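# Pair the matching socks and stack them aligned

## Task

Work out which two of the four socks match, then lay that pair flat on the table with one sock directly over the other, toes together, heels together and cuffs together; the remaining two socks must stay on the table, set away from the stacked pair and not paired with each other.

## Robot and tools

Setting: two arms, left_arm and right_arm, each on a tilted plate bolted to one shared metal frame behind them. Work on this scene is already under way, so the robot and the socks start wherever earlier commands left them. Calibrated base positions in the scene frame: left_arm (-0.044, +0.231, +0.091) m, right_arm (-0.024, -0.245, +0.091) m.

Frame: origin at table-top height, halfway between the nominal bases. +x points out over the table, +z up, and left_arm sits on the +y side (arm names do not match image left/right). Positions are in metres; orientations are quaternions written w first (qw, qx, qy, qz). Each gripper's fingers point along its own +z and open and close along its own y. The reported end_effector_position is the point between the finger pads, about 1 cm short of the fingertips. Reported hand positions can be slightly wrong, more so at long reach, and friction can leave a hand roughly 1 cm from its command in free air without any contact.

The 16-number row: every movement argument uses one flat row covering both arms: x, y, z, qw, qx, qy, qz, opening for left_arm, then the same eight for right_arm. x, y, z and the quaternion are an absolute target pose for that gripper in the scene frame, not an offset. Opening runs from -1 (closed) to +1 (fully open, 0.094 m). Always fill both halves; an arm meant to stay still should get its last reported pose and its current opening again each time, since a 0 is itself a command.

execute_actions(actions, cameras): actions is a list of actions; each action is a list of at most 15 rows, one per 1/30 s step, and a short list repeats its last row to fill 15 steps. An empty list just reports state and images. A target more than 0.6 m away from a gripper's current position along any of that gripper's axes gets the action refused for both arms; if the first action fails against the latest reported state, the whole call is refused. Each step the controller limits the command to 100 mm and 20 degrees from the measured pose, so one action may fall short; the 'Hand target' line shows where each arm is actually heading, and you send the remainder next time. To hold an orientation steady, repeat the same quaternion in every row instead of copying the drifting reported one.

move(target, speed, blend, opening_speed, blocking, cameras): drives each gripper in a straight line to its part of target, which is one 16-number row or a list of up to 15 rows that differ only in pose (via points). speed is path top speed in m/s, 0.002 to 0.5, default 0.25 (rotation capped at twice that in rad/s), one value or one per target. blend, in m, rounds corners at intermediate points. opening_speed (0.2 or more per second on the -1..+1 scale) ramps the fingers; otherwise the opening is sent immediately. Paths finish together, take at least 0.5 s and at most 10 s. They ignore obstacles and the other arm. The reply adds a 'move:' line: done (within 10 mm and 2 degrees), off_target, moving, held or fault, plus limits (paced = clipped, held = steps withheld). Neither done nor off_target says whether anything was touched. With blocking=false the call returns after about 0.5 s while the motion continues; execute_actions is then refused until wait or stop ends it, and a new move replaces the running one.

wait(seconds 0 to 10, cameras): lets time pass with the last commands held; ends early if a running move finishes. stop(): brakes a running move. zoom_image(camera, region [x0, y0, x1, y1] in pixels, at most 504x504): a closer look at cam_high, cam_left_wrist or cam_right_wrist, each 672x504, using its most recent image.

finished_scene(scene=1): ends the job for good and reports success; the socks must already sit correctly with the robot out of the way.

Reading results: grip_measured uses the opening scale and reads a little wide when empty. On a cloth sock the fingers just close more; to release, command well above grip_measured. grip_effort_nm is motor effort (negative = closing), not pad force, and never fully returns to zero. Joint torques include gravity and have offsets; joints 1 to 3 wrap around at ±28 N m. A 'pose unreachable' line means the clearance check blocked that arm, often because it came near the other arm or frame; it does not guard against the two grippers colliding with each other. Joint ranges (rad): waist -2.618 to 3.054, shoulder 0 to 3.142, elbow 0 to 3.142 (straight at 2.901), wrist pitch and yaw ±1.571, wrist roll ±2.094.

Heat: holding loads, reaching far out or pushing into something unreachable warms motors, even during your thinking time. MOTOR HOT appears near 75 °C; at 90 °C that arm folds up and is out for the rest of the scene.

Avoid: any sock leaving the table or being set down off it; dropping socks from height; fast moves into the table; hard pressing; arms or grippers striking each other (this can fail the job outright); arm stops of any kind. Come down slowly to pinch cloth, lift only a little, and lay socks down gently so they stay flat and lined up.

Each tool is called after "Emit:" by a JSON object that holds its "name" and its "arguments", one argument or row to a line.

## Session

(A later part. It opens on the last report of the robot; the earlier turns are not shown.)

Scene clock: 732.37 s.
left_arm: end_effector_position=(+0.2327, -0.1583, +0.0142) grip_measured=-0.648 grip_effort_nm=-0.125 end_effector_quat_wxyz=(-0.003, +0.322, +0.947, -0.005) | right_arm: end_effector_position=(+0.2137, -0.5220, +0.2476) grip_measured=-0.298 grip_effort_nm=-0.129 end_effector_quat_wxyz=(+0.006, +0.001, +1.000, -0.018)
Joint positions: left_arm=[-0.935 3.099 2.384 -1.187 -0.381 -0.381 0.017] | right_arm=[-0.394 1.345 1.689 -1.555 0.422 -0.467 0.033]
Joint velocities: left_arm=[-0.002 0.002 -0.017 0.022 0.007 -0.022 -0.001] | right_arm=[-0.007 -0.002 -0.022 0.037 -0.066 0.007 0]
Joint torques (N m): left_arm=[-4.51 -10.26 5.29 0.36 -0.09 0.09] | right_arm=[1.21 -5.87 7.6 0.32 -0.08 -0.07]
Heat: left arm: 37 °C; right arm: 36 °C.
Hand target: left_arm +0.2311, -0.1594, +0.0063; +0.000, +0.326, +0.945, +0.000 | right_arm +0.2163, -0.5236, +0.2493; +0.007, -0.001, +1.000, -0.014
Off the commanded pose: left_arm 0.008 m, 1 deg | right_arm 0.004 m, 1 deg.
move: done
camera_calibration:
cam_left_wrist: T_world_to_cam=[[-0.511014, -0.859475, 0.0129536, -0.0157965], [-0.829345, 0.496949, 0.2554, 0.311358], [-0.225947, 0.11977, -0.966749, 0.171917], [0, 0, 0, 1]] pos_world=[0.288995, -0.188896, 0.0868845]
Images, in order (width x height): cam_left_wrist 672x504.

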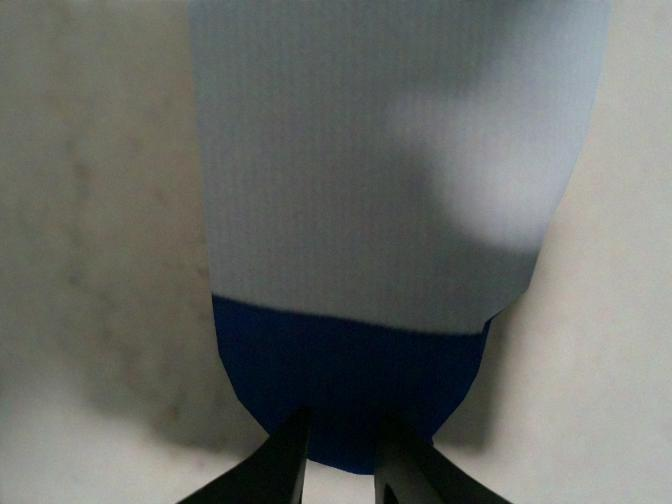

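Emit:
{"name": "move", "arguments": {
  "target": [0.2325, -0.161, -0.006, 0, 0.326, 0.946, 0, -0.65, 0.2164, -0.5236, 0.2494, 0.007, -0.001, 1, -0.014, -0.3],
  "speed": 0.05,
  "cameras": ["cam_left_wrist"]
}}

Emit:
{"name": "move", "arguments": {
  "target": [0.2325, -0.161, -0.003, 0, 0.326, 0.946, 0, -1, 0.2164, -0.5236, 0.2494, 0.007, -0.001, 1, -0.014, -0.3],
  "speed": 0.05,
  "opening_speed": 0.5,
  "cameras": ["cam_left_wrist"]
}}

Scene clock: 735.77 s.
left_arm: end_effector_position=(+0.2334, -0.1604, +0.0094) grip_measured=-0.648 grip_effort_nm=-0.120 end_effector_quat_wxyz=(+0.000, +0.324, +0.946, -0.006) | right_arm: end_effector_position=(+0.2138, -0.5219, +0.2476) grip_measured=-0.298 grip_effort_nm=-0.129 end_effector_quat_wxyz=(+0.006, +0.001, +1.000, -0.018)
Joint positions: left_arm=[-0.933 3.108 2.384 -1.169 -0.383 -0.372 0.017] | right_arm=[-0.394 1.345 1.689 -1.555 0.422 -0.467 0.033]
Joint velocities: left_arm=[-0.002 -0.012 0.002 0.125 0.007 -0.022 -0.001] | right_arm=[0.007 0.007 0.007 0.051 -0.022 -0.051 0]
Joint torques (N m): left_arm=[-4.07 -9.26 5.22 0.59 -0.09 0.09] | right_arm=[1.21 -5.87 7.58 0.32 -0.08 -0.08]
Heat: left arm: 38 °C; right arm: 36 °C.
Hand target: left_arm +0.2319, -0.1604, -0.0057; +0.000, +0.326, +0.945, +0.000 | right_arm +0.2164, -0.5235, +0.2493; +0.007, -0.001, +1.000, -0.014
Off the commanded pose: left_arm 0.015 m, 1 deg | right_arm 0.004 m, 1 deg.
move: off_target (left_arm)
camera_calibration:
cam_left_wrist: T_world_to_cam=[[-0.515032, -0.857047, 0.0145712, -0.0159237], [-0.8282, 0.501935, 0.249289, 0.31482], [-0.220967, 0.116324, -0.968319, 0.166004], [0, 0, 0, 1]] pos_world=[0.289214, -0.190977, 0.0824953]
Images, in order (width x height): cam_left_wrist 672x504.

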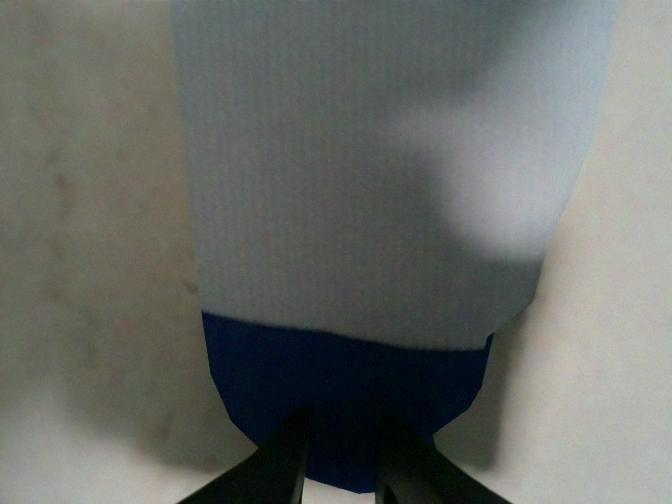

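Scene clock: 736.67 s.
left_arm: end_effector_position=(+0.2338, -0.1607, +0.0094) grip_measured=-0.993 grip_effort_nm=-0.408 end_effector_quat_wxyz=(+0.001, +0.324, +0.946, -0.007) | right_arm: end_effector_position=(+0.2138, -0.5219, +0.2476) grip_measured=-0.298 grip_effort_nm=-0.125 end_effector_quat_wxyz=(+0.006, +0.001, +1.000, -0.018)
Joint positions: left_arm=[-0.933 3.108 2.384 -1.167 -0.384 -0.372 0] | right_arm=[-0.394 1.345 1.689 -1.555 0.422 -0.467 0.033]
Joint velocities: left_arm=[0.012 -0.022 0.002 -0.007 -0.007 0.066 0] | right_arm=[-0.007 -0.022 -0.017 -0.037 0.037 0.007 0.001]
Joint torques (N m): left_arm=[-4.08 -9.61 5.94 0.43 -0.09 0] | right_arm=[1.22 -5.86 7.6 0.32 -0.08 -0.07]
Heat: left arm: 38 °C; right arm: 36 °C.
Hand target: left_arm +0.2322, -0.1606, -0.0028; +0.000, +0.326, +0.945, +0.000 | right_arm +0.2163, -0.5235, +0.2493; +0.007, -0.001, +1.000, -0.014
Off the commanded pose: left_arm 0.013 m, 1 deg | right_arm 0.004 m, 1 deg.
move: off_target (left_arm)
camera_calibration:
cam_left_wrist: T_world_to_cam=[[-0.514424, -0.857415, 0.0143994, -0.0161553], [-0.829039, 0.501552, 0.247265, 0.31545], [-0.219231, 0.115261, -0.968841, 0.165556], [0, 0, 0, 1]] pos_world=[0.289505, -0.191149, 0.0826306]
Images, in order (width x height): cam_left_wrist 672x504.

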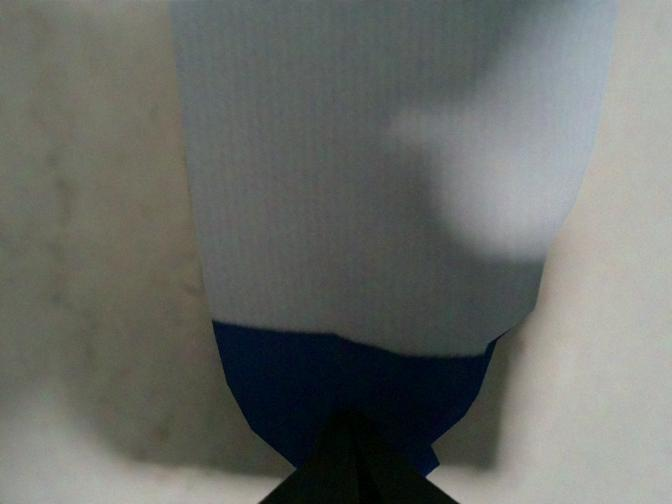

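Emit:
{"name": "move", "arguments": {
  "target": [
    [0.23, -0.15, 0.12, 0, 0.4, 0.917, 0, -1, 0.2164, -0.5236, 0.2494, 0.007, -0.001, 1, -0.014, -0.3],
    [0.23, -0.08, 0.33, 0, 0.5, 0.866, 0, -1, 0.2164, -0.5236, 0.2494, 0.007, -0.001, 1, -0.014, -0.3]
  ],
  "speed": 0.15,
  "blend": 0.04
}}

Emit:
{"name": "zoom_image", "arguments": {
  "camera": "cam_high",
  "region": [180, 130, 350, 320]
}}

Scene clock: 748.93 s.
left_arm: end_effector_position=(+0.2405, -0.0878, +0.3175) grip_measured=-0.993 grip_effort_nm=-0.403 end_effector_quat_wxyz=(+0.145, +0.483, +0.859, -0.084) | right_arm: end_effector_position=(+0.2138, -0.5219, +0.2476) grip_measured=-0.298 grip_effort_nm=-0.125 end_effector_quat_wxyz=(+0.006, +0.001, +1.000, -0.018)
Joint positions: left_arm=[-1.092 2.495 2.451 -1.559 -0.368 -0.046 0] | right_arm=[-0.394 1.345 1.689 -1.555 0.422 -0.467 0.033]
Joint velocities: left_arm=[0.017 0.007 0.012 0.037 0.037 -0.022 0] | right_arm=[-0.002 -0.002 -0.022 -0.051 0.066 0.007 0.002]
Joint torques (N m): left_arm=[-5.05 -10.14 4.56 0.76 -0.09 0.04] | right_arm=[1.2 -5.86 7.6 0.32 -0.08 -0.08]
Heat: left arm: 39 °C; right arm: 35 °C.
Hand target: left_arm +0.2333, -0.0846, +0.3294; +0.155, +0.492, +0.852, -0.083 | right_arm +0.2163, -0.5235, +0.2493; +0.007, -0.001, +1.000, -0.014
Off the commanded pose: left_arm 0.018 m, 19 deg | right_arm 0.004 m, 1 deg.
joint sent to its limit (left arm) — joint 4 (wrist pitch), lower limit. The joint targets are off in position and orientation.
move: off_target (left_arm)
camera_calibration:
cam_left_wrist: T_world_to_cam=[[-0.790848, -0.61025, 0.0464117, 0.123339], [-0.611909, 0.787041, -0.0783257, 0.284456], [0.0112704, -0.0903435, -0.995847, 0.39213], [0, 0, 0, 1]] pos_world=[0.267185, -0.113185, 0.407057]
cam_right_wrist: T_world_to_cam=[[0.124323, -0.992097, 0.016935, -0.544349], [-0.954808, -0.114972, 0.274087, 0.113186], [-0.269974, -0.0502449, -0.961556, 0.359331], [0, 0, 0, 1]] pos_world=[0.272756, -0.50898, 0.323713]

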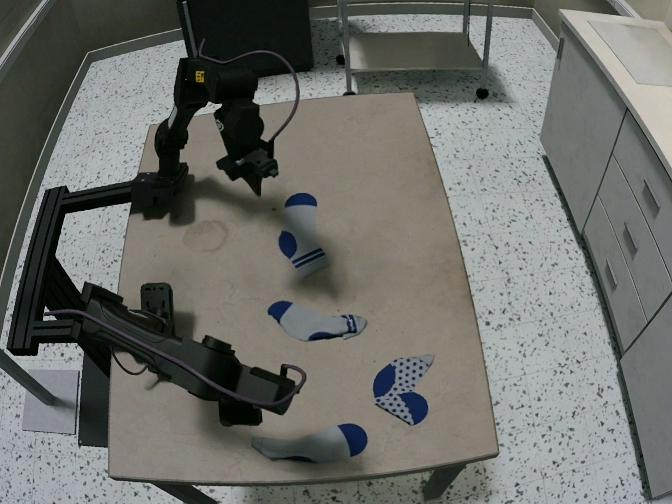

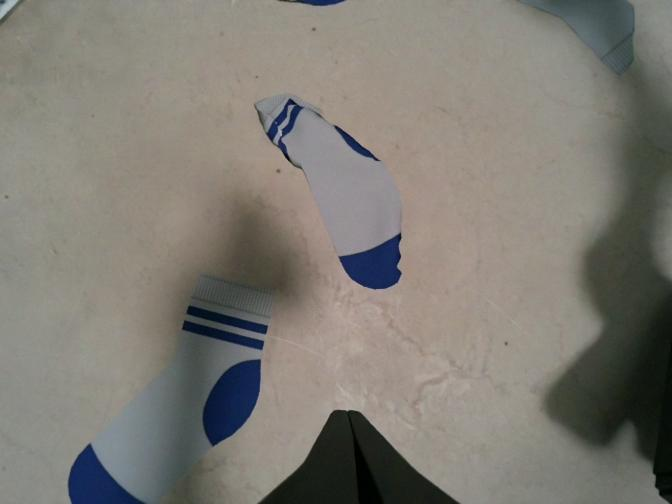

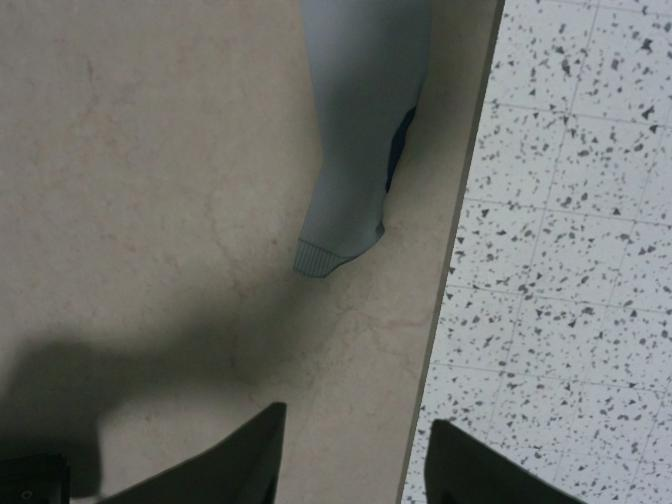

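Scaled by 2.653.

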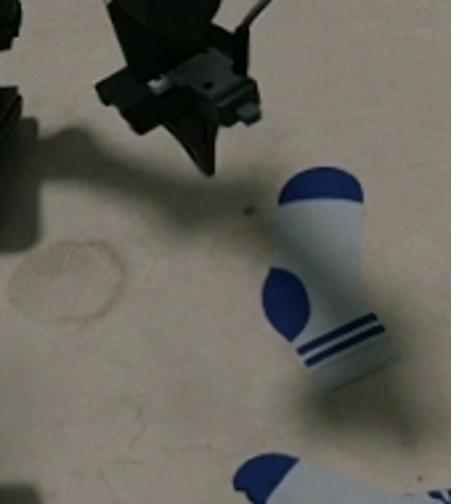

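Emit:
{"name": "move", "arguments": {
  "target": [
    [0.2365, -0.164, 0.1, 0, 0.326, 0.946, 0, -0.3, 0.2164, -0.5236, 0.2494, 0.007, -0.001, 1, -0.014, -0.3],
    [0.2385, -0.167, 0.025, 0, 0.326, 0.946, 0, -0.3, 0.2164, -0.5236, 0.2494, 0.007, -0.001, 1, -0.014, -0.3],
    [0.2385, -0.167, -0.006, 0, 0.326, 0.946, 0, -0.3, 0.2164, -0.5236, 0.2494, 0.007, -0.001, 1, -0.014, -0.3]
  ],
  "speed": [0.2,0.1,0.05],
  "cameras": ["cam_left_wrist"]
}}

Scene clock: 758.63 s.
left_arm: end_effector_position=(+0.2336, -0.1590, +0.0083) grip_measured=-0.302 grip_effort_nm=0.095 end_effector_quat_wxyz=(-0.008, +0.327, +0.945, -0.001) | right_arm: end_effector_position=(+0.2138, -0.5219, +0.2476) grip_measured=-0.298 grip_effort_nm=-0.129 end_effector_quat_wxyz=(+0.006, +0.001, +1.000, -0.018)
Joint positions: left_arm=[-0.929 3.138 2.442 -1.217 -0.381 -0.371 0.033] | right_arm=[-0.394 1.345 1.689 -1.555 0.422 -0.467 0.033]
Joint velocities: left_arm=[-0.007 -0.017 0.002 -0.051 0.081 -0.007 0.001] | right_arm=[0.007 0.002 0.007 -0.007 0.007 0.007 0]
Joint torques (N m): left_arm=[-3.89 -10.56 3.43 0.85 -0.1 0.09] | right_arm=[1.21 -5.87 7.58 0.32 -0.08 -0.07]
Heat: left arm: 41 °C; right arm: 35 °C.
Hand target: left_arm +0.2350, -0.1614, -0.0053; -0.001, +0.324, +0.946, -0.001 | right_arm +0.2163, -0.5235, +0.2493; +0.007, -0.001, +1.000, -0.014
Off the commanded pose: left_arm 0.017 m, 1 deg | right_arm 0.004 m, 1 deg.
joint sent to its limit (left arm) — joint 2 (shoulder), upper limit. The joint targets are off in position, not in orientation.
move: off_target (left_arm)
camera_calibration:
cam_left_wrist: T_world_to_cam=[[-0.519387, -0.854496, 0.00857892, -0.0131168], [-0.822217, 0.502452, 0.267396, 0.313081], [-0.232799, 0.131828, -0.963548, 0.169931], [0, 0, 0, 1]] pos_world=[0.290167, -0.190918, 0.0801322]
Images, in order (width x height): cam_left_wrist 672x504.

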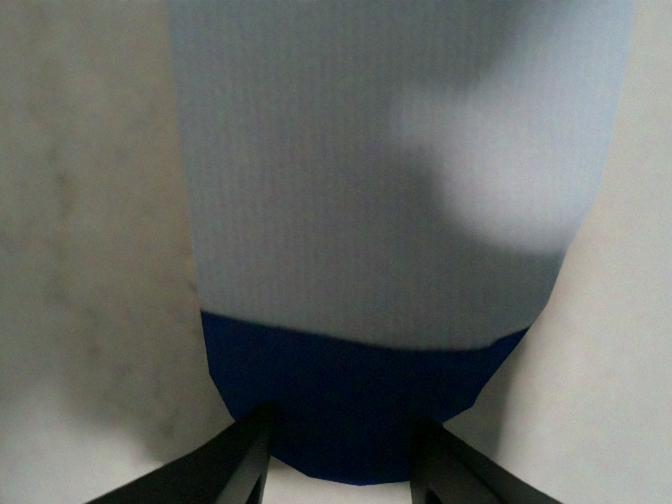

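Emit:
{"name": "move", "arguments": {
  "target": [
    [0.234, -0.159, 0.03, 0.1666, 0.321, 0.932, -0.0505, -0.3, 0.2164, -0.5236, 0.2494, 0.007, -0.001, 1, -0.014, -0.3],
    [0.239, -0.164, -0.002, 0.1666, 0.321, 0.932, -0.0505, -0.3, 0.2164, -0.5236, 0.2494, 0.007, -0.001, 1, -0.014, -0.3]
  ],
  "speed": [0.1,0.05],
  "cameras": ["cam_left_wrist"]
}}

Scene clock: 769.83 s.
left_arm: end_effector_position=(+0.2400, -0.1650, +0.0101) grip_measured=-0.302 grip_effort_nm=0.081 end_effector_quat_wxyz=(+0.170, +0.320, +0.930, -0.059) | right_arm: end_effector_position=(+0.2138, -0.5219, +0.2476) grip_measured=-0.298 grip_effort_nm=-0.129 end_effector_quat_wxyz=(+0.006, +0.001, +1.000, -0.018)
Joint positions: left_arm=[-0.968 2.8 1.681 -0.419 -0.497 -0.246 0.033] | right_arm=[-0.394 1.345 1.689 -1.555 0.422 -0.467 0.033]
Joint velocities: left_arm=[0.017 0.007 -0.002 0.007 -0.051 0.022 0.001] | right_arm=[-0.012 -0.012 0.017 -0.051 0.037 -0.051 0.001]
Joint torques (N m): left_arm=[-3.41 -8.47 5.14 1.03 -0.12 0.07] | right_arm=[1.22 -5.87 7.6 0.32 -0.08 -0.07]
Heat: left arm: 42 °C; right arm: 35 °C.
Hand target: left_arm +0.2384, -0.1628, -0.0025; +0.167, +0.322, +0.930, -0.051 | right_arm +0.2163, -0.5235, +0.2493; +0.007, -0.001, +1.000, -0.014
Off the commanded pose: left_arm 0.012 m, 1 deg | right_arm 0.004 m, 1 deg.
move: off_target (left_arm)
camera_calibration:
cam_left_wrist: T_world_to_cam=[[-0.524297, -0.850325, 0.0453902, -0.0134337], [-0.849102, 0.518028, -0.103305, 0.333637], [0.0643291, -0.0927032, -0.993614, 0.0659423], [0, 0, 0, 1]] pos_world=[0.272007, -0.178143, 0.100597]
Images, in order (width x height): cam_left_wrist 672x504.

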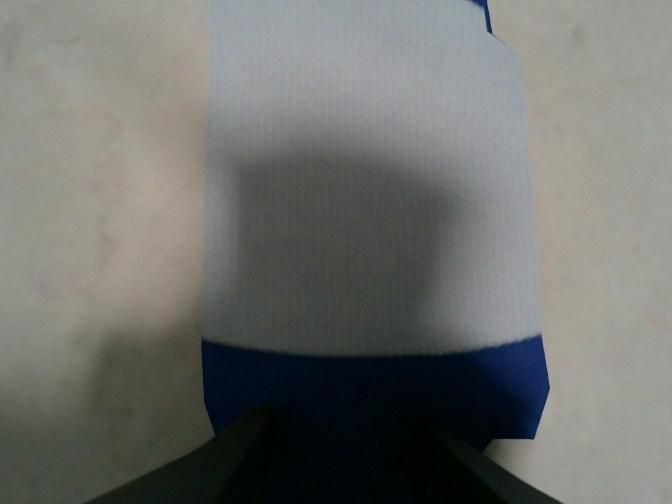

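Emit:
{"name": "move", "arguments": {
  "target": [0.239, -0.164, -0.004, 0.1666, 0.321, 0.932, -0.0505, -1, 0.2164, -0.5236, 0.2494, 0.007, -0.001, 1, -0.014, -0.3],
  "speed": 0.05,
  "opening_speed": 0.6,
  "cameras": ["cam_left_wrist"]
}}

Emit:
{"name": "move", "arguments": {
  "target": [0.23, -0.15, 0.08, 0.1666, 0.321, 0.932, -0.0505, -1, 0.2164, -0.5236, 0.2494, 0.007, -0.001, 1, -0.014, -0.3],
  "speed": 0.1,
  "cameras": ["cam_left_wrist"]
}}

Scene clock: 774.23 s.
left_arm: end_effector_position=(+0.2414, -0.1668, +0.0102) grip_measured=-0.988 grip_effort_nm=-0.686 end_effector_quat_wxyz=(+0.174, +0.318, +0.930, -0.061) | right_arm: end_effector_position=(+0.2138, -0.5219, +0.2476) grip_measured=-0.298 grip_effort_nm=-0.120 end_effector_quat_wxyz=(+0.006, +0.001, +1.000, -0.018)
Joint positions: left_arm=[-0.968 2.802 1.681 -0.406 -0.5 -0.245 0.001] | right_arm=[-0.394 1.345 1.689 -1.555 0.422 -0.467 0.033]
Joint velocities: left_arm=[0.012 0.002 -0.002 -0.051 -0.037 -0.037 0] | right_arm=[0.017 -0.017 -0.002 -0.007 0.007 0.007 0]
Joint torques (N m): left_arm=[-3.36 -8.18 5.85 0.9 -0.12 0.02] | right_arm=[1.21 -5.87 7.6 0.32 -0.08 -0.07]
Heat: left arm: 41 °C; right arm: 35 °C.
Hand target: left_arm +0.2387, -0.1635, -0.0035; +0.166, +0.321, +0.931, -0.051 | right_arm +0.2163, -0.5235, +0.2493; +0.007, -0.001, +1.000, -0.014
Off the commanded pose: left_arm 0.015 m, 2 deg | right_arm 0.004 m, 1 deg.
move: off_target (left_arm)
camera_calibration:
cam_left_wrist: T_world_to_cam=[[-0.521156, -0.852107, 0.0480553, -0.0152583], [-0.850478, 0.513807, -0.112647, 0.33553], [0.0712966, -0.0995769, -0.992472, 0.0629731], [0, 0, 0, 1]] pos_world=[0.272919, -0.179128, 0.101029]
Images, in order (width x height): cam_left_wrist 672x504.

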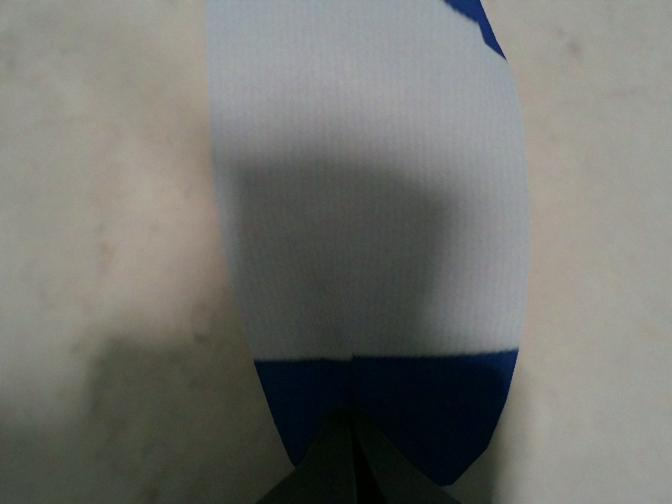

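Scene clock: 775.80 s.
left_arm: end_effector_position=(+0.2274, -0.1449, +0.0547) grip_measured=-0.988 grip_effort_nm=-0.672 end_effector_quat_wxyz=(+0.146, +0.323, +0.934, -0.040) | right_arm: end_effector_position=(+0.2138, -0.5219, +0.2476) grip_measured=-0.298 grip_effort_nm=-0.129 end_effector_quat_wxyz=(+0.006, +0.001, +1.000, -0.018)
Joint positions: left_arm=[-1.011 2.689 1.681 -0.622 -0.5 -0.321 0.001] | right_arm=[-0.394 1.345 1.689 -1.555 0.422 -0.467 0.033]
Joint velocities: left_arm=[-0.012 -0.002 0.012 -0.022 -0.037 -0.007 0] | right_arm=[-0.002 -0.017 0.012 -0.022 0.066 0.022 -0.001]
Joint torques (N m): left_arm=[-5.35 -13.12 6.57 0.63 -0.13 -0.11] | right_arm=[1.2 -5.87 7.6 0.32 -0.08 -0.07]
Heat: left arm: 42 °C; right arm: 35 °C.
Hand target: left_arm +0.2307, -0.1505, +0.0794; +0.166, +0.320, +0.931, -0.050 | right_arm +0.2163, -0.5235, +0.2493; +0.007, -0.001, +1.000, -0.014
Off the commanded pose: left_arm 0.026 m, 3 deg | right_arm 0.004 m, 1 deg.
move: off_target (left_arm)
camera_calibration:
cam_left_wrist: T_world_to_cam=[[-0.522402, -0.852514, 0.0177658, -0.00422788], [-0.852069, 0.521102, -0.0493126, 0.315297], [0.0327819, -0.0408987, -0.998625, 0.12785], [0, 0, 0, 1]] pos_world=[0.262255, -0.162678, 0.143297]
Images, in order (width x height): cam_left_wrist 672x504.

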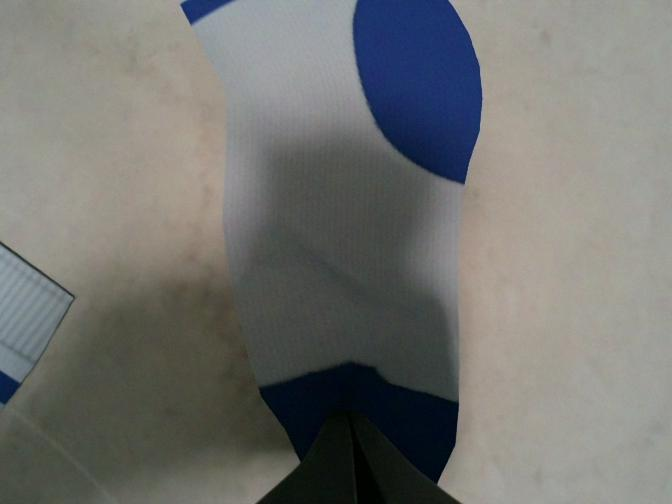

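Emit:
{"name": "move", "arguments": {
  "target": [
    [0.25, -0.10, 0.2, 0.08, 0.5, 0.86, -0.03, -1, 0.2164, -0.5236, 0.2494, 0.007, -0.001, 1, -0.014, -0.3],
    [0.31, -0.06, 0.31, 0, 0.656, 0.755, 0, -1, 0.2164, -0.5236, 0.2494, 0.007, -0.001, 1, -0.014, -0.3]
  ],
  "speed": 0.15,
  "blend": 0.04
}}

Emit:
{"name": "zoom_image", "arguments": {
  "camera": "cam_high",
  "region": [200, 130, 370, 320]
}}

Scene clock: 782.03 s.
left_arm: end_effector_position=(+0.3082, -0.0742, +0.2908) grip_measured=-0.988 grip_effort_nm=-0.667 end_effector_quat_wxyz=(+0.164, +0.651, +0.741, -0.025) | right_arm: end_effector_position=(+0.2138, -0.5219, +0.2476) grip_measured=-0.298 grip_effort_nm=-0.129 end_effector_quat_wxyz=(+0.006, +0.001, +1.000, -0.018)
Joint positions: left_arm=[-0.961 2.599 2.605 -1.56 -0.424 0.519 0.001] | right_arm=[-0.394 1.345 1.689 -1.555 0.422 -0.467 0.033]
Joint velocities: left_arm=[-0.007 -0.017 0.002 -0.022 -0.051 -0.007 0.001] | right_arm=[0.002 -0.012 -0.007 0.051 -0.037 0.095 0]
Joint torques (N m): left_arm=[-4.33 -11.54 7.01 0.75 -0.05 0] | right_arm=[1.21 -5.87 7.6 0.32 -0.08 -0.07]
Heat: left arm: 43 °C; right arm: 35 °C.
Hand target: left_arm +0.3124, -0.0659, +0.3099; +0.184, +0.644, +0.742, -0.027 | right_arm +0.2163, -0.5235, +0.2493; +0.007, -0.001, +1.000, -0.014
Off the commanded pose: left_arm 0.024 m, 19 deg | right_arm 0.004 m, 1 deg.
joint sent to its limit (left arm) — joint 4 (wrist pitch), lower limit. The joint targets are off in position and orientation.
move: off_target (left_arm)
camera_calibration:
cam_left_wrist: T_world_to_cam=[[-0.954322, -0.264194, -0.139541, 0.316628], [-0.260231, 0.964438, -0.0462531, 0.208557], [0.146798, -0.00782744, -0.989135, 0.328464], [0, 0, 0, 1]] pos_world=[0.30822, -0.114918, 0.378725]
cam_right_wrist: T_world_to_cam=[[0.124323, -0.992097, 0.016935, -0.544349], [-0.954808, -0.114972, 0.274087, 0.113186], [-0.269974, -0.0502449, -0.961556, 0.359331], [0, 0, 0, 1]] pos_world=[0.272756, -0.50898, 0.323713]

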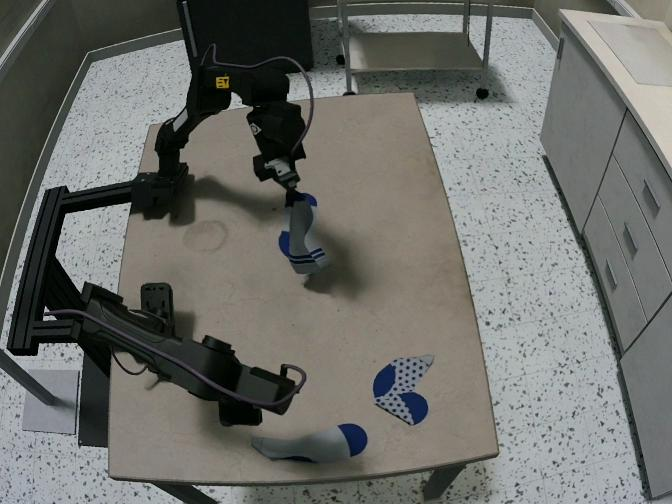

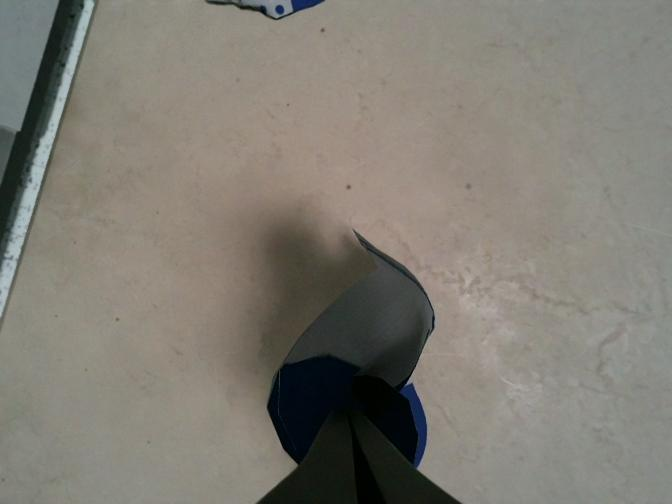

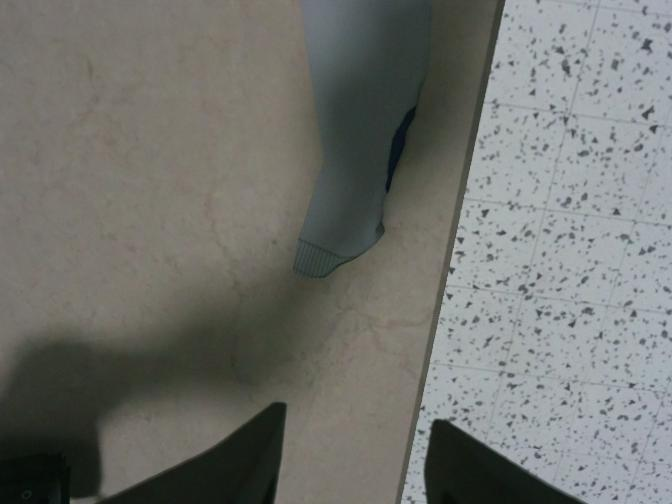

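Scaled by 2.653.

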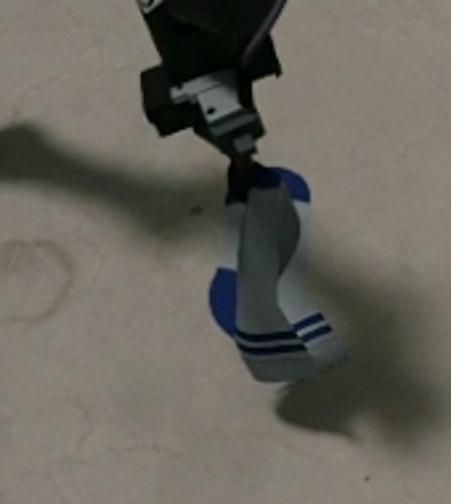

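Emit:
{"name": "wait", "arguments": {
  "seconds": 2
}}

Emit:
{"name": "zoom_image", "arguments": {
  "camera": "cam_left_wrist",
  "region": [200, 200, 500, 504]
}}

Emit:
{"name": "zoom_image", "arguments": {
  "camera": "cam_high",
  "region": [260, 170, 350, 300]
}}

Scene clock: 788.30 s.
left_arm: end_effector_position=(+0.3083, -0.0740, +0.2908) grip_measured=-0.988 grip_effort_nm=-0.662 end_effector_quat_wxyz=(+0.164, +0.651, +0.741, -0.025) | right_arm: end_effector_position=(+0.2138, -0.5219, +0.2476) grip_measured=-0.298 grip_effort_nm=-0.129 end_effector_quat_wxyz=(+0.006, +0.001, +1.000, -0.018)
Joint positions: left_arm=[-0.961 2.599 2.605 -1.56 -0.424 0.519 0.001] | right_arm=[-0.394 1.345 1.689 -1.555 0.422 -0.467 0.033]
Joint velocities: left_arm=[-0.002 0.012 -0.012 -0.007 0.007 -0.007 0] | right_arm=[0.002 0.002 -0.002 -0.037 -0.007 -0.037 0.001]
Joint torques (N m): left_arm=[-4.27 -11.44 7.28 0.75 -0.05 0.04] | right_arm=[1.21 -5.87 7.6 0.32 -0.08 -0.07]
Heat: left arm: 43 °C; right arm: 34 °C.
Hand target: left_arm +0.3124, -0.0658, +0.3099; +0.184, +0.644, +0.742, -0.027 | right_arm +0.2163, -0.5235, +0.2493; +0.007, -0.001, +1.000, -0.014
Tool commands: left_gripper/opening=-1.0 right_gripper/opening=-0.3
Off the commanded pose: left_arm 0.024 m, 19 deg | right_arm 0.004 m, 1 deg.
wait: 2.00 s; at rest from the start
camera_calibration:
cam_left_wrist: T_world_to_cam=[[-0.954401, -0.26348, -0.140348, 0.317031], [-0.259611, 0.964639, -0.0455364, 0.208042], [0.147383, -0.00702423, -0.989055, 0.328286], [0, 0, 0, 1]] pos_world=[0.308201, -0.114848, 0.378661]
cam_right_wrist: T_world_to_cam=[[0.124323, -0.992097, 0.016935, -0.544349], [-0.954808, -0.114972, 0.274087, 0.113186], [-0.269974, -0.0502449, -0.961556, 0.359331], [0, 0, 0, 1]] pos_world=[0.272756, -0.50898, 0.323713]

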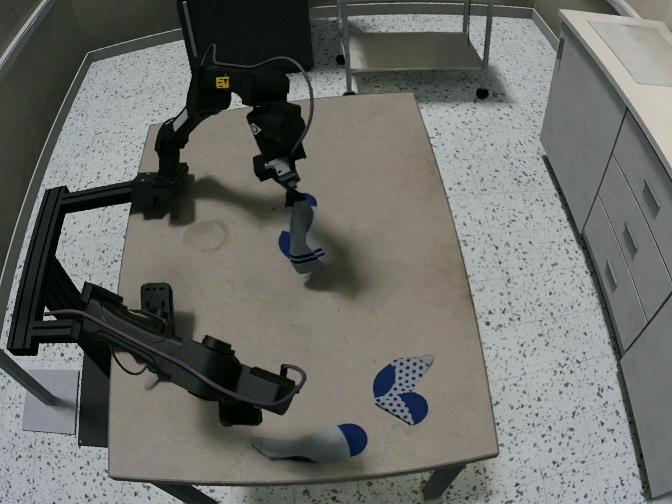

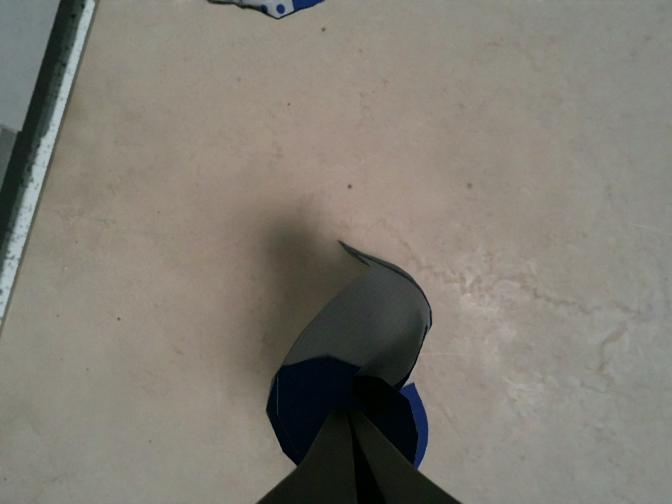

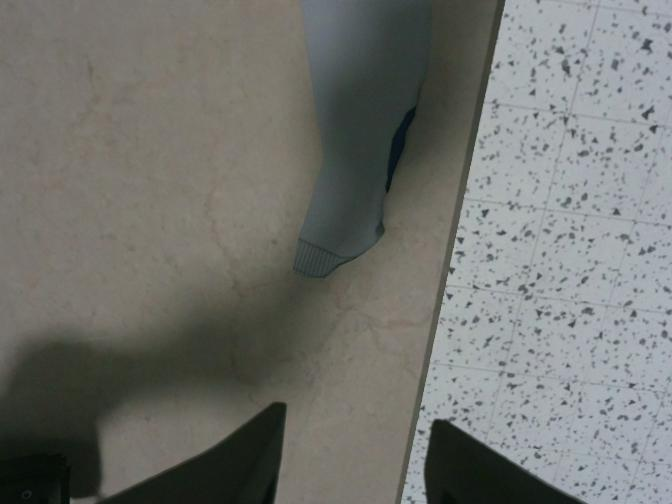

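Scaled by 1.658.

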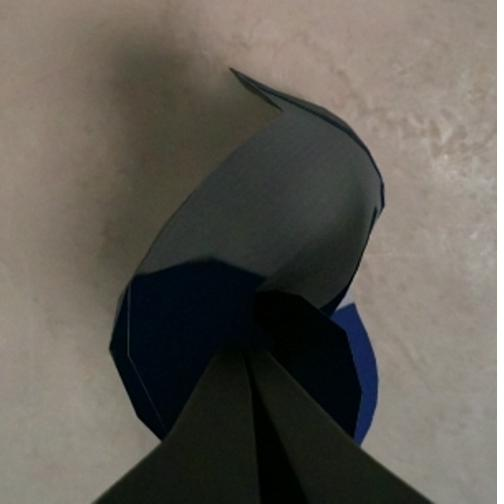

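Scaled by 3.877.

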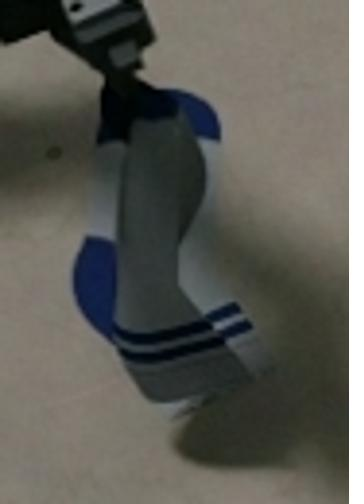

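Emit:
{"name": "move", "arguments": {
  "target": [
    [0.336, -0.055, 0.262, 0.15, 0.648, 0.746, -0.025, -1, 0.2164, -0.5236, 0.2494, 0.007, -0.001, 1, -0.014, -0.3],
    [0.3315, 0.039, 0.233, 0.1, 0.652, 0.75, 0, -1, 0.2164, -0.5236, 0.2494, 0.007, -0.001, 1, -0.014, -0.3],
    [0.321, 0.108, 0.187, 0, 0.656, 0.755, 0, -1, 0.2164, -0.5236, 0.2494, 0.007, -0.001, 1, -0.014, -0.3],
    [0.3135, 0.157, 0.13, 0, 0.656, 0.755, 0, -1, 0.2164, -0.5236, 0.2494, 0.007, -0.001, 1, -0.014, -0.3],
    [0.31, 0.182, 0.065, 0, 0.656, 0.755, 0, -1, 0.2164, -0.5236, 0.2494, 0.007, -0.001, 1, -0.014, -0.3],
    [0.309, 0.188, 0.015, 0, 0.656, 0.755, 0, -1, 0.2164, -0.5236, 0.2494, 0.007, -0.001, 1, -0.014, -0.3]
  ],
  "speed": 0.1,
  "blend": 0.02
}}

Emit:
{"name": "zoom_image", "arguments": {
  "camera": "cam_high",
  "region": [240, 160, 370, 300]
}}

Scene clock: 806.00 s.
left_arm: end_effector_position=(+0.3079, +0.1909, +0.0221) grip_measured=-0.988 grip_effort_nm=-0.667 end_effector_quat_wxyz=(+0.005, +0.653, +0.758, -0.007) | right_arm: end_effector_position=(+0.2138, -0.5219, +0.2476) grip_measured=-0.298 grip_effort_nm=-0.129 end_effector_quat_wxyz=(+0.006, +0.001, +1.000, -0.018)
Joint positions: left_arm=[-0.246 2.065 1.179 -0.67 -0.492 1.144 0.001] | right_arm=[-0.394 1.345 1.689 -1.555 0.422 -0.467 0.033]
Joint velocities: left_arm=[0.012 0.022 0.007 -0.037 -0.051 -0.007 0.001] | right_arm=[0.002 -0.002 -0.017 0.007 0.022 -0.007 0.001]
Joint torques (N m): left_arm=[-3.71 -6.15 3.82 0.45 0.02 0.12] | right_arm=[1.21 -5.87 7.6 0.32 -0.08 -0.08]
Heat: left arm: 43 °C; right arm: 34 °C.
Hand target: left_arm +0.3067, +0.1882, +0.0179; +0.005, +0.655, +0.755, -0.008 | right_arm +0.2163, -0.5235, +0.2493; +0.007, -0.001, +1.000, -0.014
Off the commanded pose: left_arm 0.008 m, 1 deg | right_arm 0.004 m, 1 deg.
move: done
camera_calibration:
cam_left_wrist: T_world_to_cam=[[-0.964223, -0.264969, 0.00813624, 0.348776], [-0.255531, 0.937171, 0.237519, -0.0621517], [-0.0705601, 0.226942, -0.971349, 0.0864843], [0, 0, 0, 1]] pos_world=[0.326518, 0.131035, 0.0959309]
cam_right_wrist: T_world_to_cam=[[0.124323, -0.992097, 0.016935, -0.544349], [-0.954808, -0.114972, 0.274087, 0.113186], [-0.269974, -0.0502449, -0.961556, 0.359331], [0, 0, 0, 1]] pos_world=[0.272756, -0.50898, 0.323713]

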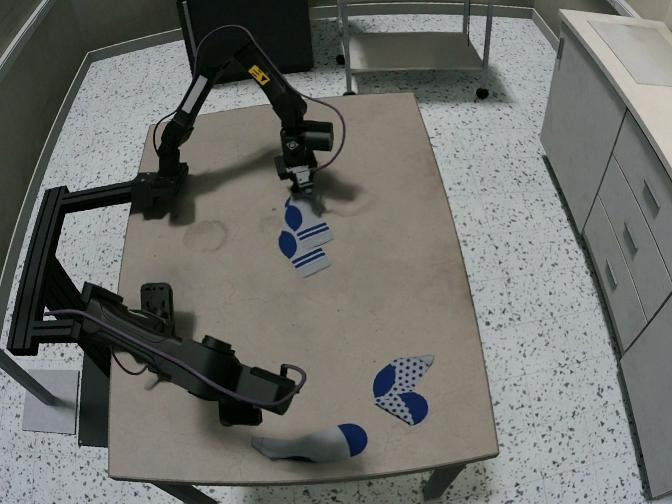

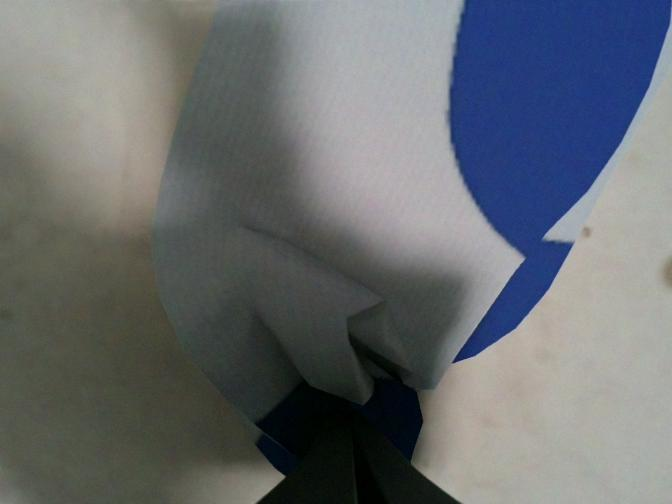

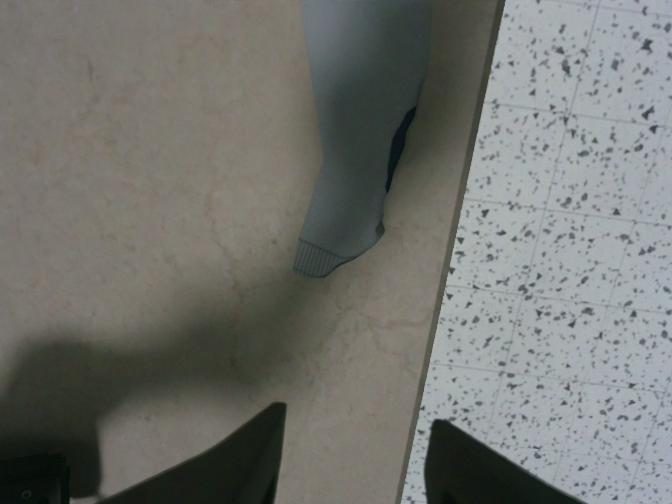

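Scaled by 3.600.

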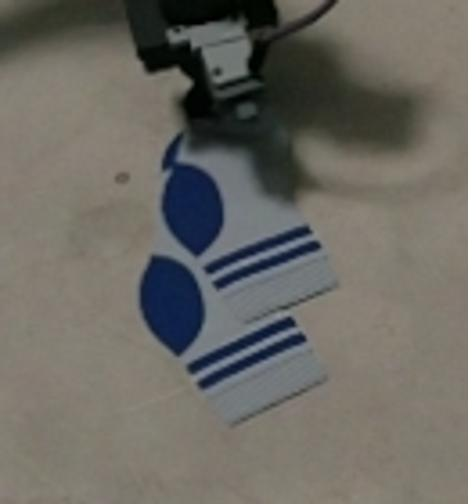

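Emit:
{"name": "move", "arguments": {
  "target": [
    [0.315, 0.15, 0.11, 0, 0.656, 0.755, 0, -1, 0.2164, -0.5236, 0.2494, 0.007, -0.001, 1, -0.014, -0.3],
    [0.33, 0.03, 0.23, 0.05, 0.656, 0.753, 0, -1, 0.2164, -0.5236, 0.2494, 0.007, -0.001, 1, -0.014, -0.3],
    [0.34, -0.055, 0.285, 0.15, 0.648, 0.746, -0.025, -1, 0.2164, -0.5236, 0.2494, 0.007, -0.001, 1, -0.014, -0.3]
  ],
  "speed": 0.12,
  "blend": 0.03
}}

Emit:
{"name": "zoom_image", "arguments": {
  "camera": "cam_high",
  "region": [240, 160, 370, 300]
}}

Scene clock: 818.03 s.
left_arm: end_effector_position=(+0.3501, -0.0457, +0.2775) grip_measured=-0.988 grip_effort_nm=-0.667 end_effector_quat_wxyz=(+0.161, +0.642, +0.749, -0.016) | right_arm: end_effector_position=(+0.2138, -0.5219, +0.2476) grip_measured=-0.298 grip_effort_nm=-0.125 end_effector_quat_wxyz=(+0.006, +0.001, +1.000, -0.018)
Joint positions: left_arm=[-0.863 2.612 2.653 -1.559 -0.442 0.602 0.001] | right_arm=[-0.394 1.345 1.689 -1.555 0.422 -0.467 0.033]
Joint velocities: left_arm=[0.007 -0.007 -0.012 -0.081 0.037 0.007 0] | right_arm=[-0.007 0.017 0.022 -0.022 -0.022 -0.037 -0.001]
Joint torques (N m): left_arm=[-6.27 -7.91 7.21 0.74 0.08 -0.12] | right_arm=[1.21 -5.87 7.6 0.32 -0.08 -0.07]
Heat: left arm: 41 °C; right arm: 34 °C.
Hand target: left_arm +0.3419, -0.0552, +0.2819; +0.165, +0.648, +0.743, -0.019 | right_arm +0.2163, -0.5235, +0.2493; +0.007, -0.001, +1.000, -0.014
Off the commanded pose: left_arm 0.016 m, 2 deg | right_arm 0.004 m, 1 deg.
joint sent to its limit (left arm) — joint 4 (wrist pitch), lower limit. The joint targets are off in position, not in orientation.
move: off_target (left_arm)
camera_calibration:
cam_left_wrist: T_world_to_cam=[[-0.946067, -0.287652, -0.149045, 0.360948], [-0.285836, 0.957677, -0.0339348, 0.196598], [0.152498, 0.0104977, -0.988248, 0.307996], [0, 0, 0, 1]] pos_world=[0.350707, -0.0876832, 0.364845]
cam_right_wrist: T_world_to_cam=[[0.124323, -0.992097, 0.016935, -0.544349], [-0.954808, -0.114972, 0.274087, 0.113186], [-0.269974, -0.0502449, -0.961556, 0.359331], [0, 0, 0, 1]] pos_world=[0.272756, -0.50898, 0.323713]

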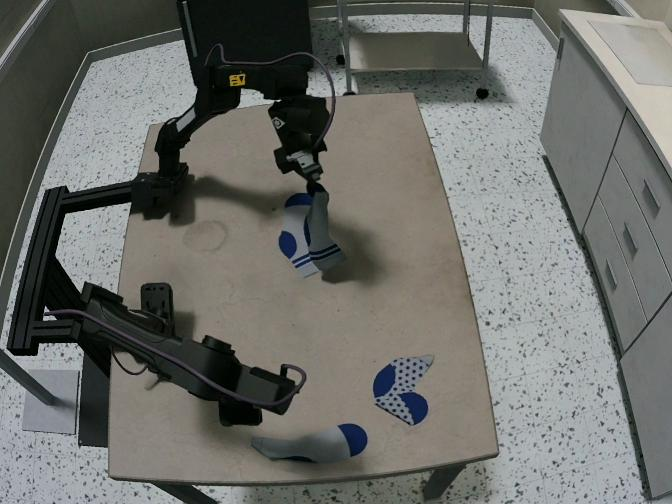

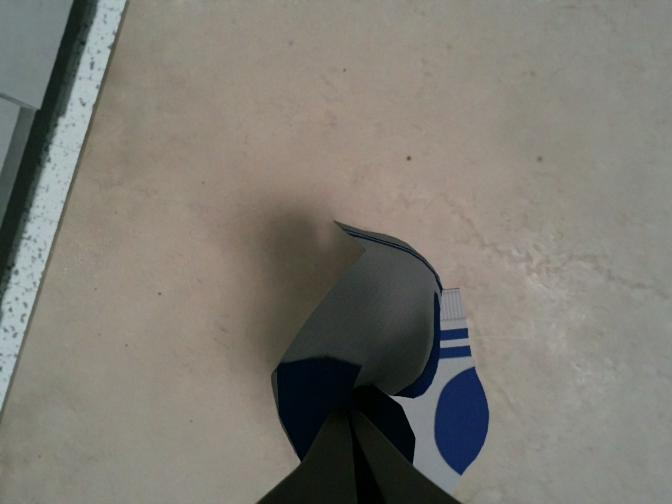

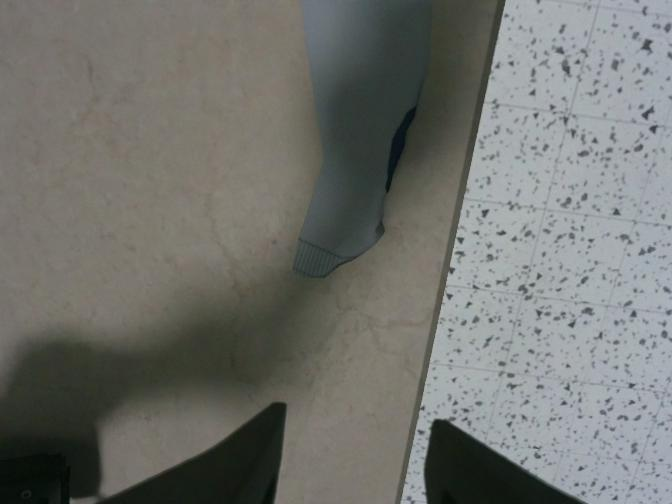

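Scaled by 3.600.

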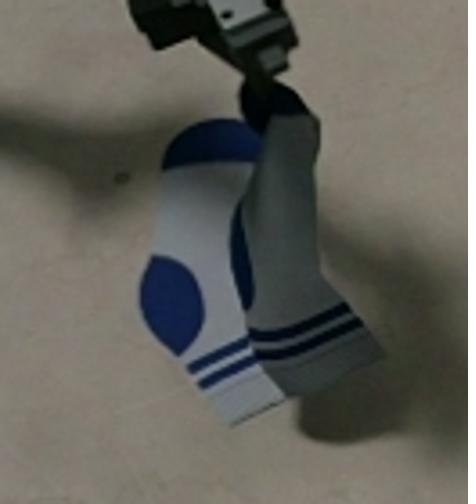

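Emit:
{"name": "move", "arguments": {
  "target": [
    [0.318, -0.076, 0.28, 0.16, 0.648, 0.744, -0.02, -1, 0.2164, -0.5236, 0.2494, 0.007, -0.001, 1, -0.014, -0.3],
    [0.318, -0.076, 0.235, 0.12, 0.65, 0.75, -0.01, -1, 0.2164, -0.5236, 0.2494, 0.007, -0.001, 1, -0.014, -0.3]
  ],
  "speed": 0.1
}}

Emit:
{"name": "zoom_image", "arguments": {
  "camera": "cam_high",
  "region": [240, 160, 370, 300]
}}

Scene clock: 827.43 s.
left_arm: end_effector_position=(+0.3166, -0.0691, +0.2388) grip_measured=-0.988 grip_effort_nm=-0.667 end_effector_quat_wxyz=(+0.117, +0.653, +0.749, -0.008) | right_arm: end_effector_position=(+0.2138, -0.5219, +0.2476) grip_measured=-0.298 grip_effort_nm=-0.125 end_effector_quat_wxyz=(+0.006, +0.001, +1.000, -0.018)
Joint positions: left_arm=[-0.908 2.619 2.467 -1.488 -0.441 0.528 0.001] | right_arm=[-0.394 1.345 1.689 -1.555 0.422 -0.467 0.033]
Joint velocities: left_arm=[-0.002 -0.017 0.002 0.037 0.037 -0.007 0.001] | right_arm=[0.017 0.012 0.017 -0.007 0.051 -0.007 -0.001]
Joint torques (N m): left_arm=[-4.51 -8.58 4.88 0.87 -0.01 -0.11] | right_arm=[1.21 -5.87 7.6 0.32 -0.08 -0.07]
Heat: left arm: 41 °C; right arm: 34 °C.
Hand target: left_arm +0.3171, -0.0745, +0.2348; +0.120, +0.650, +0.751, -0.009 | right_arm +0.2163, -0.5235, +0.2493; +0.007, -0.001, +1.000, -0.014
Off the commanded pose: left_arm 0.008 m, 1 deg | right_arm 0.004 m, 1 deg.
move: done
camera_calibration:
cam_left_wrist: T_world_to_cam=[[-0.957993, -0.262654, -0.11516, 0.314202], [-0.269812, 0.961537, 0.0514666, 0.182904], [0.0972128, 0.0803763, -0.992013, 0.298324], [0, 0, 0, 1]] pos_world=[0.321352, -0.117321, 0.322711]
cam_right_wrist: T_world_to_cam=[[0.124323, -0.992097, 0.016935, -0.544349], [-0.954808, -0.114972, 0.274087, 0.113186], [-0.269974, -0.0502449, -0.961556, 0.359331], [0, 0, 0, 1]] pos_world=[0.272756, -0.50898, 0.323713]

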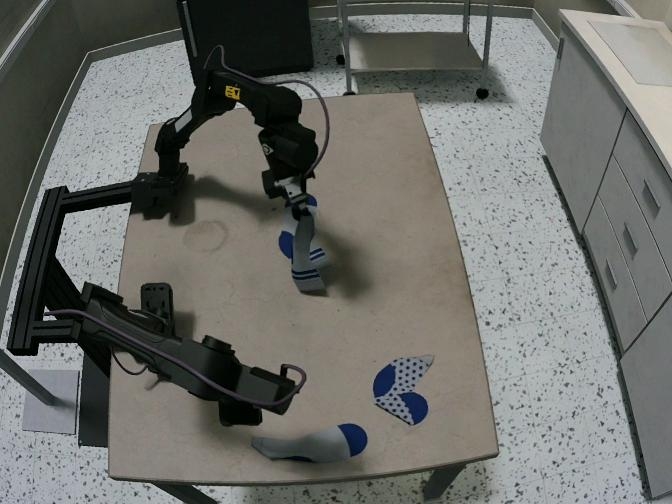

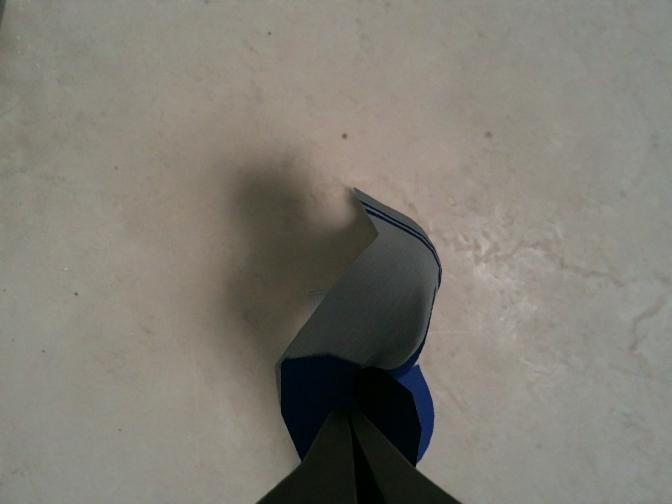

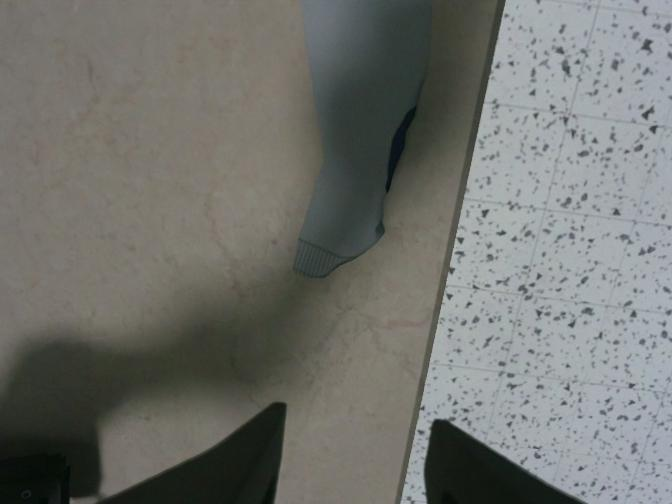

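Scaled by 3.600.

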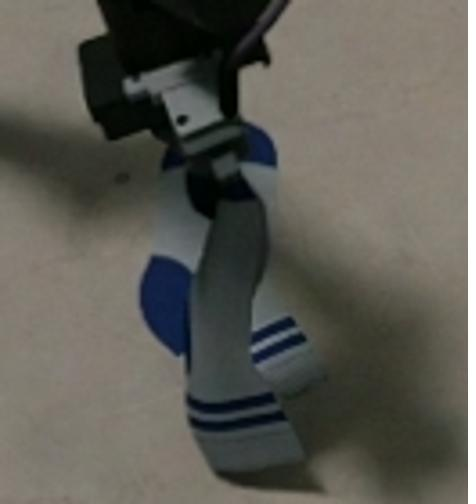

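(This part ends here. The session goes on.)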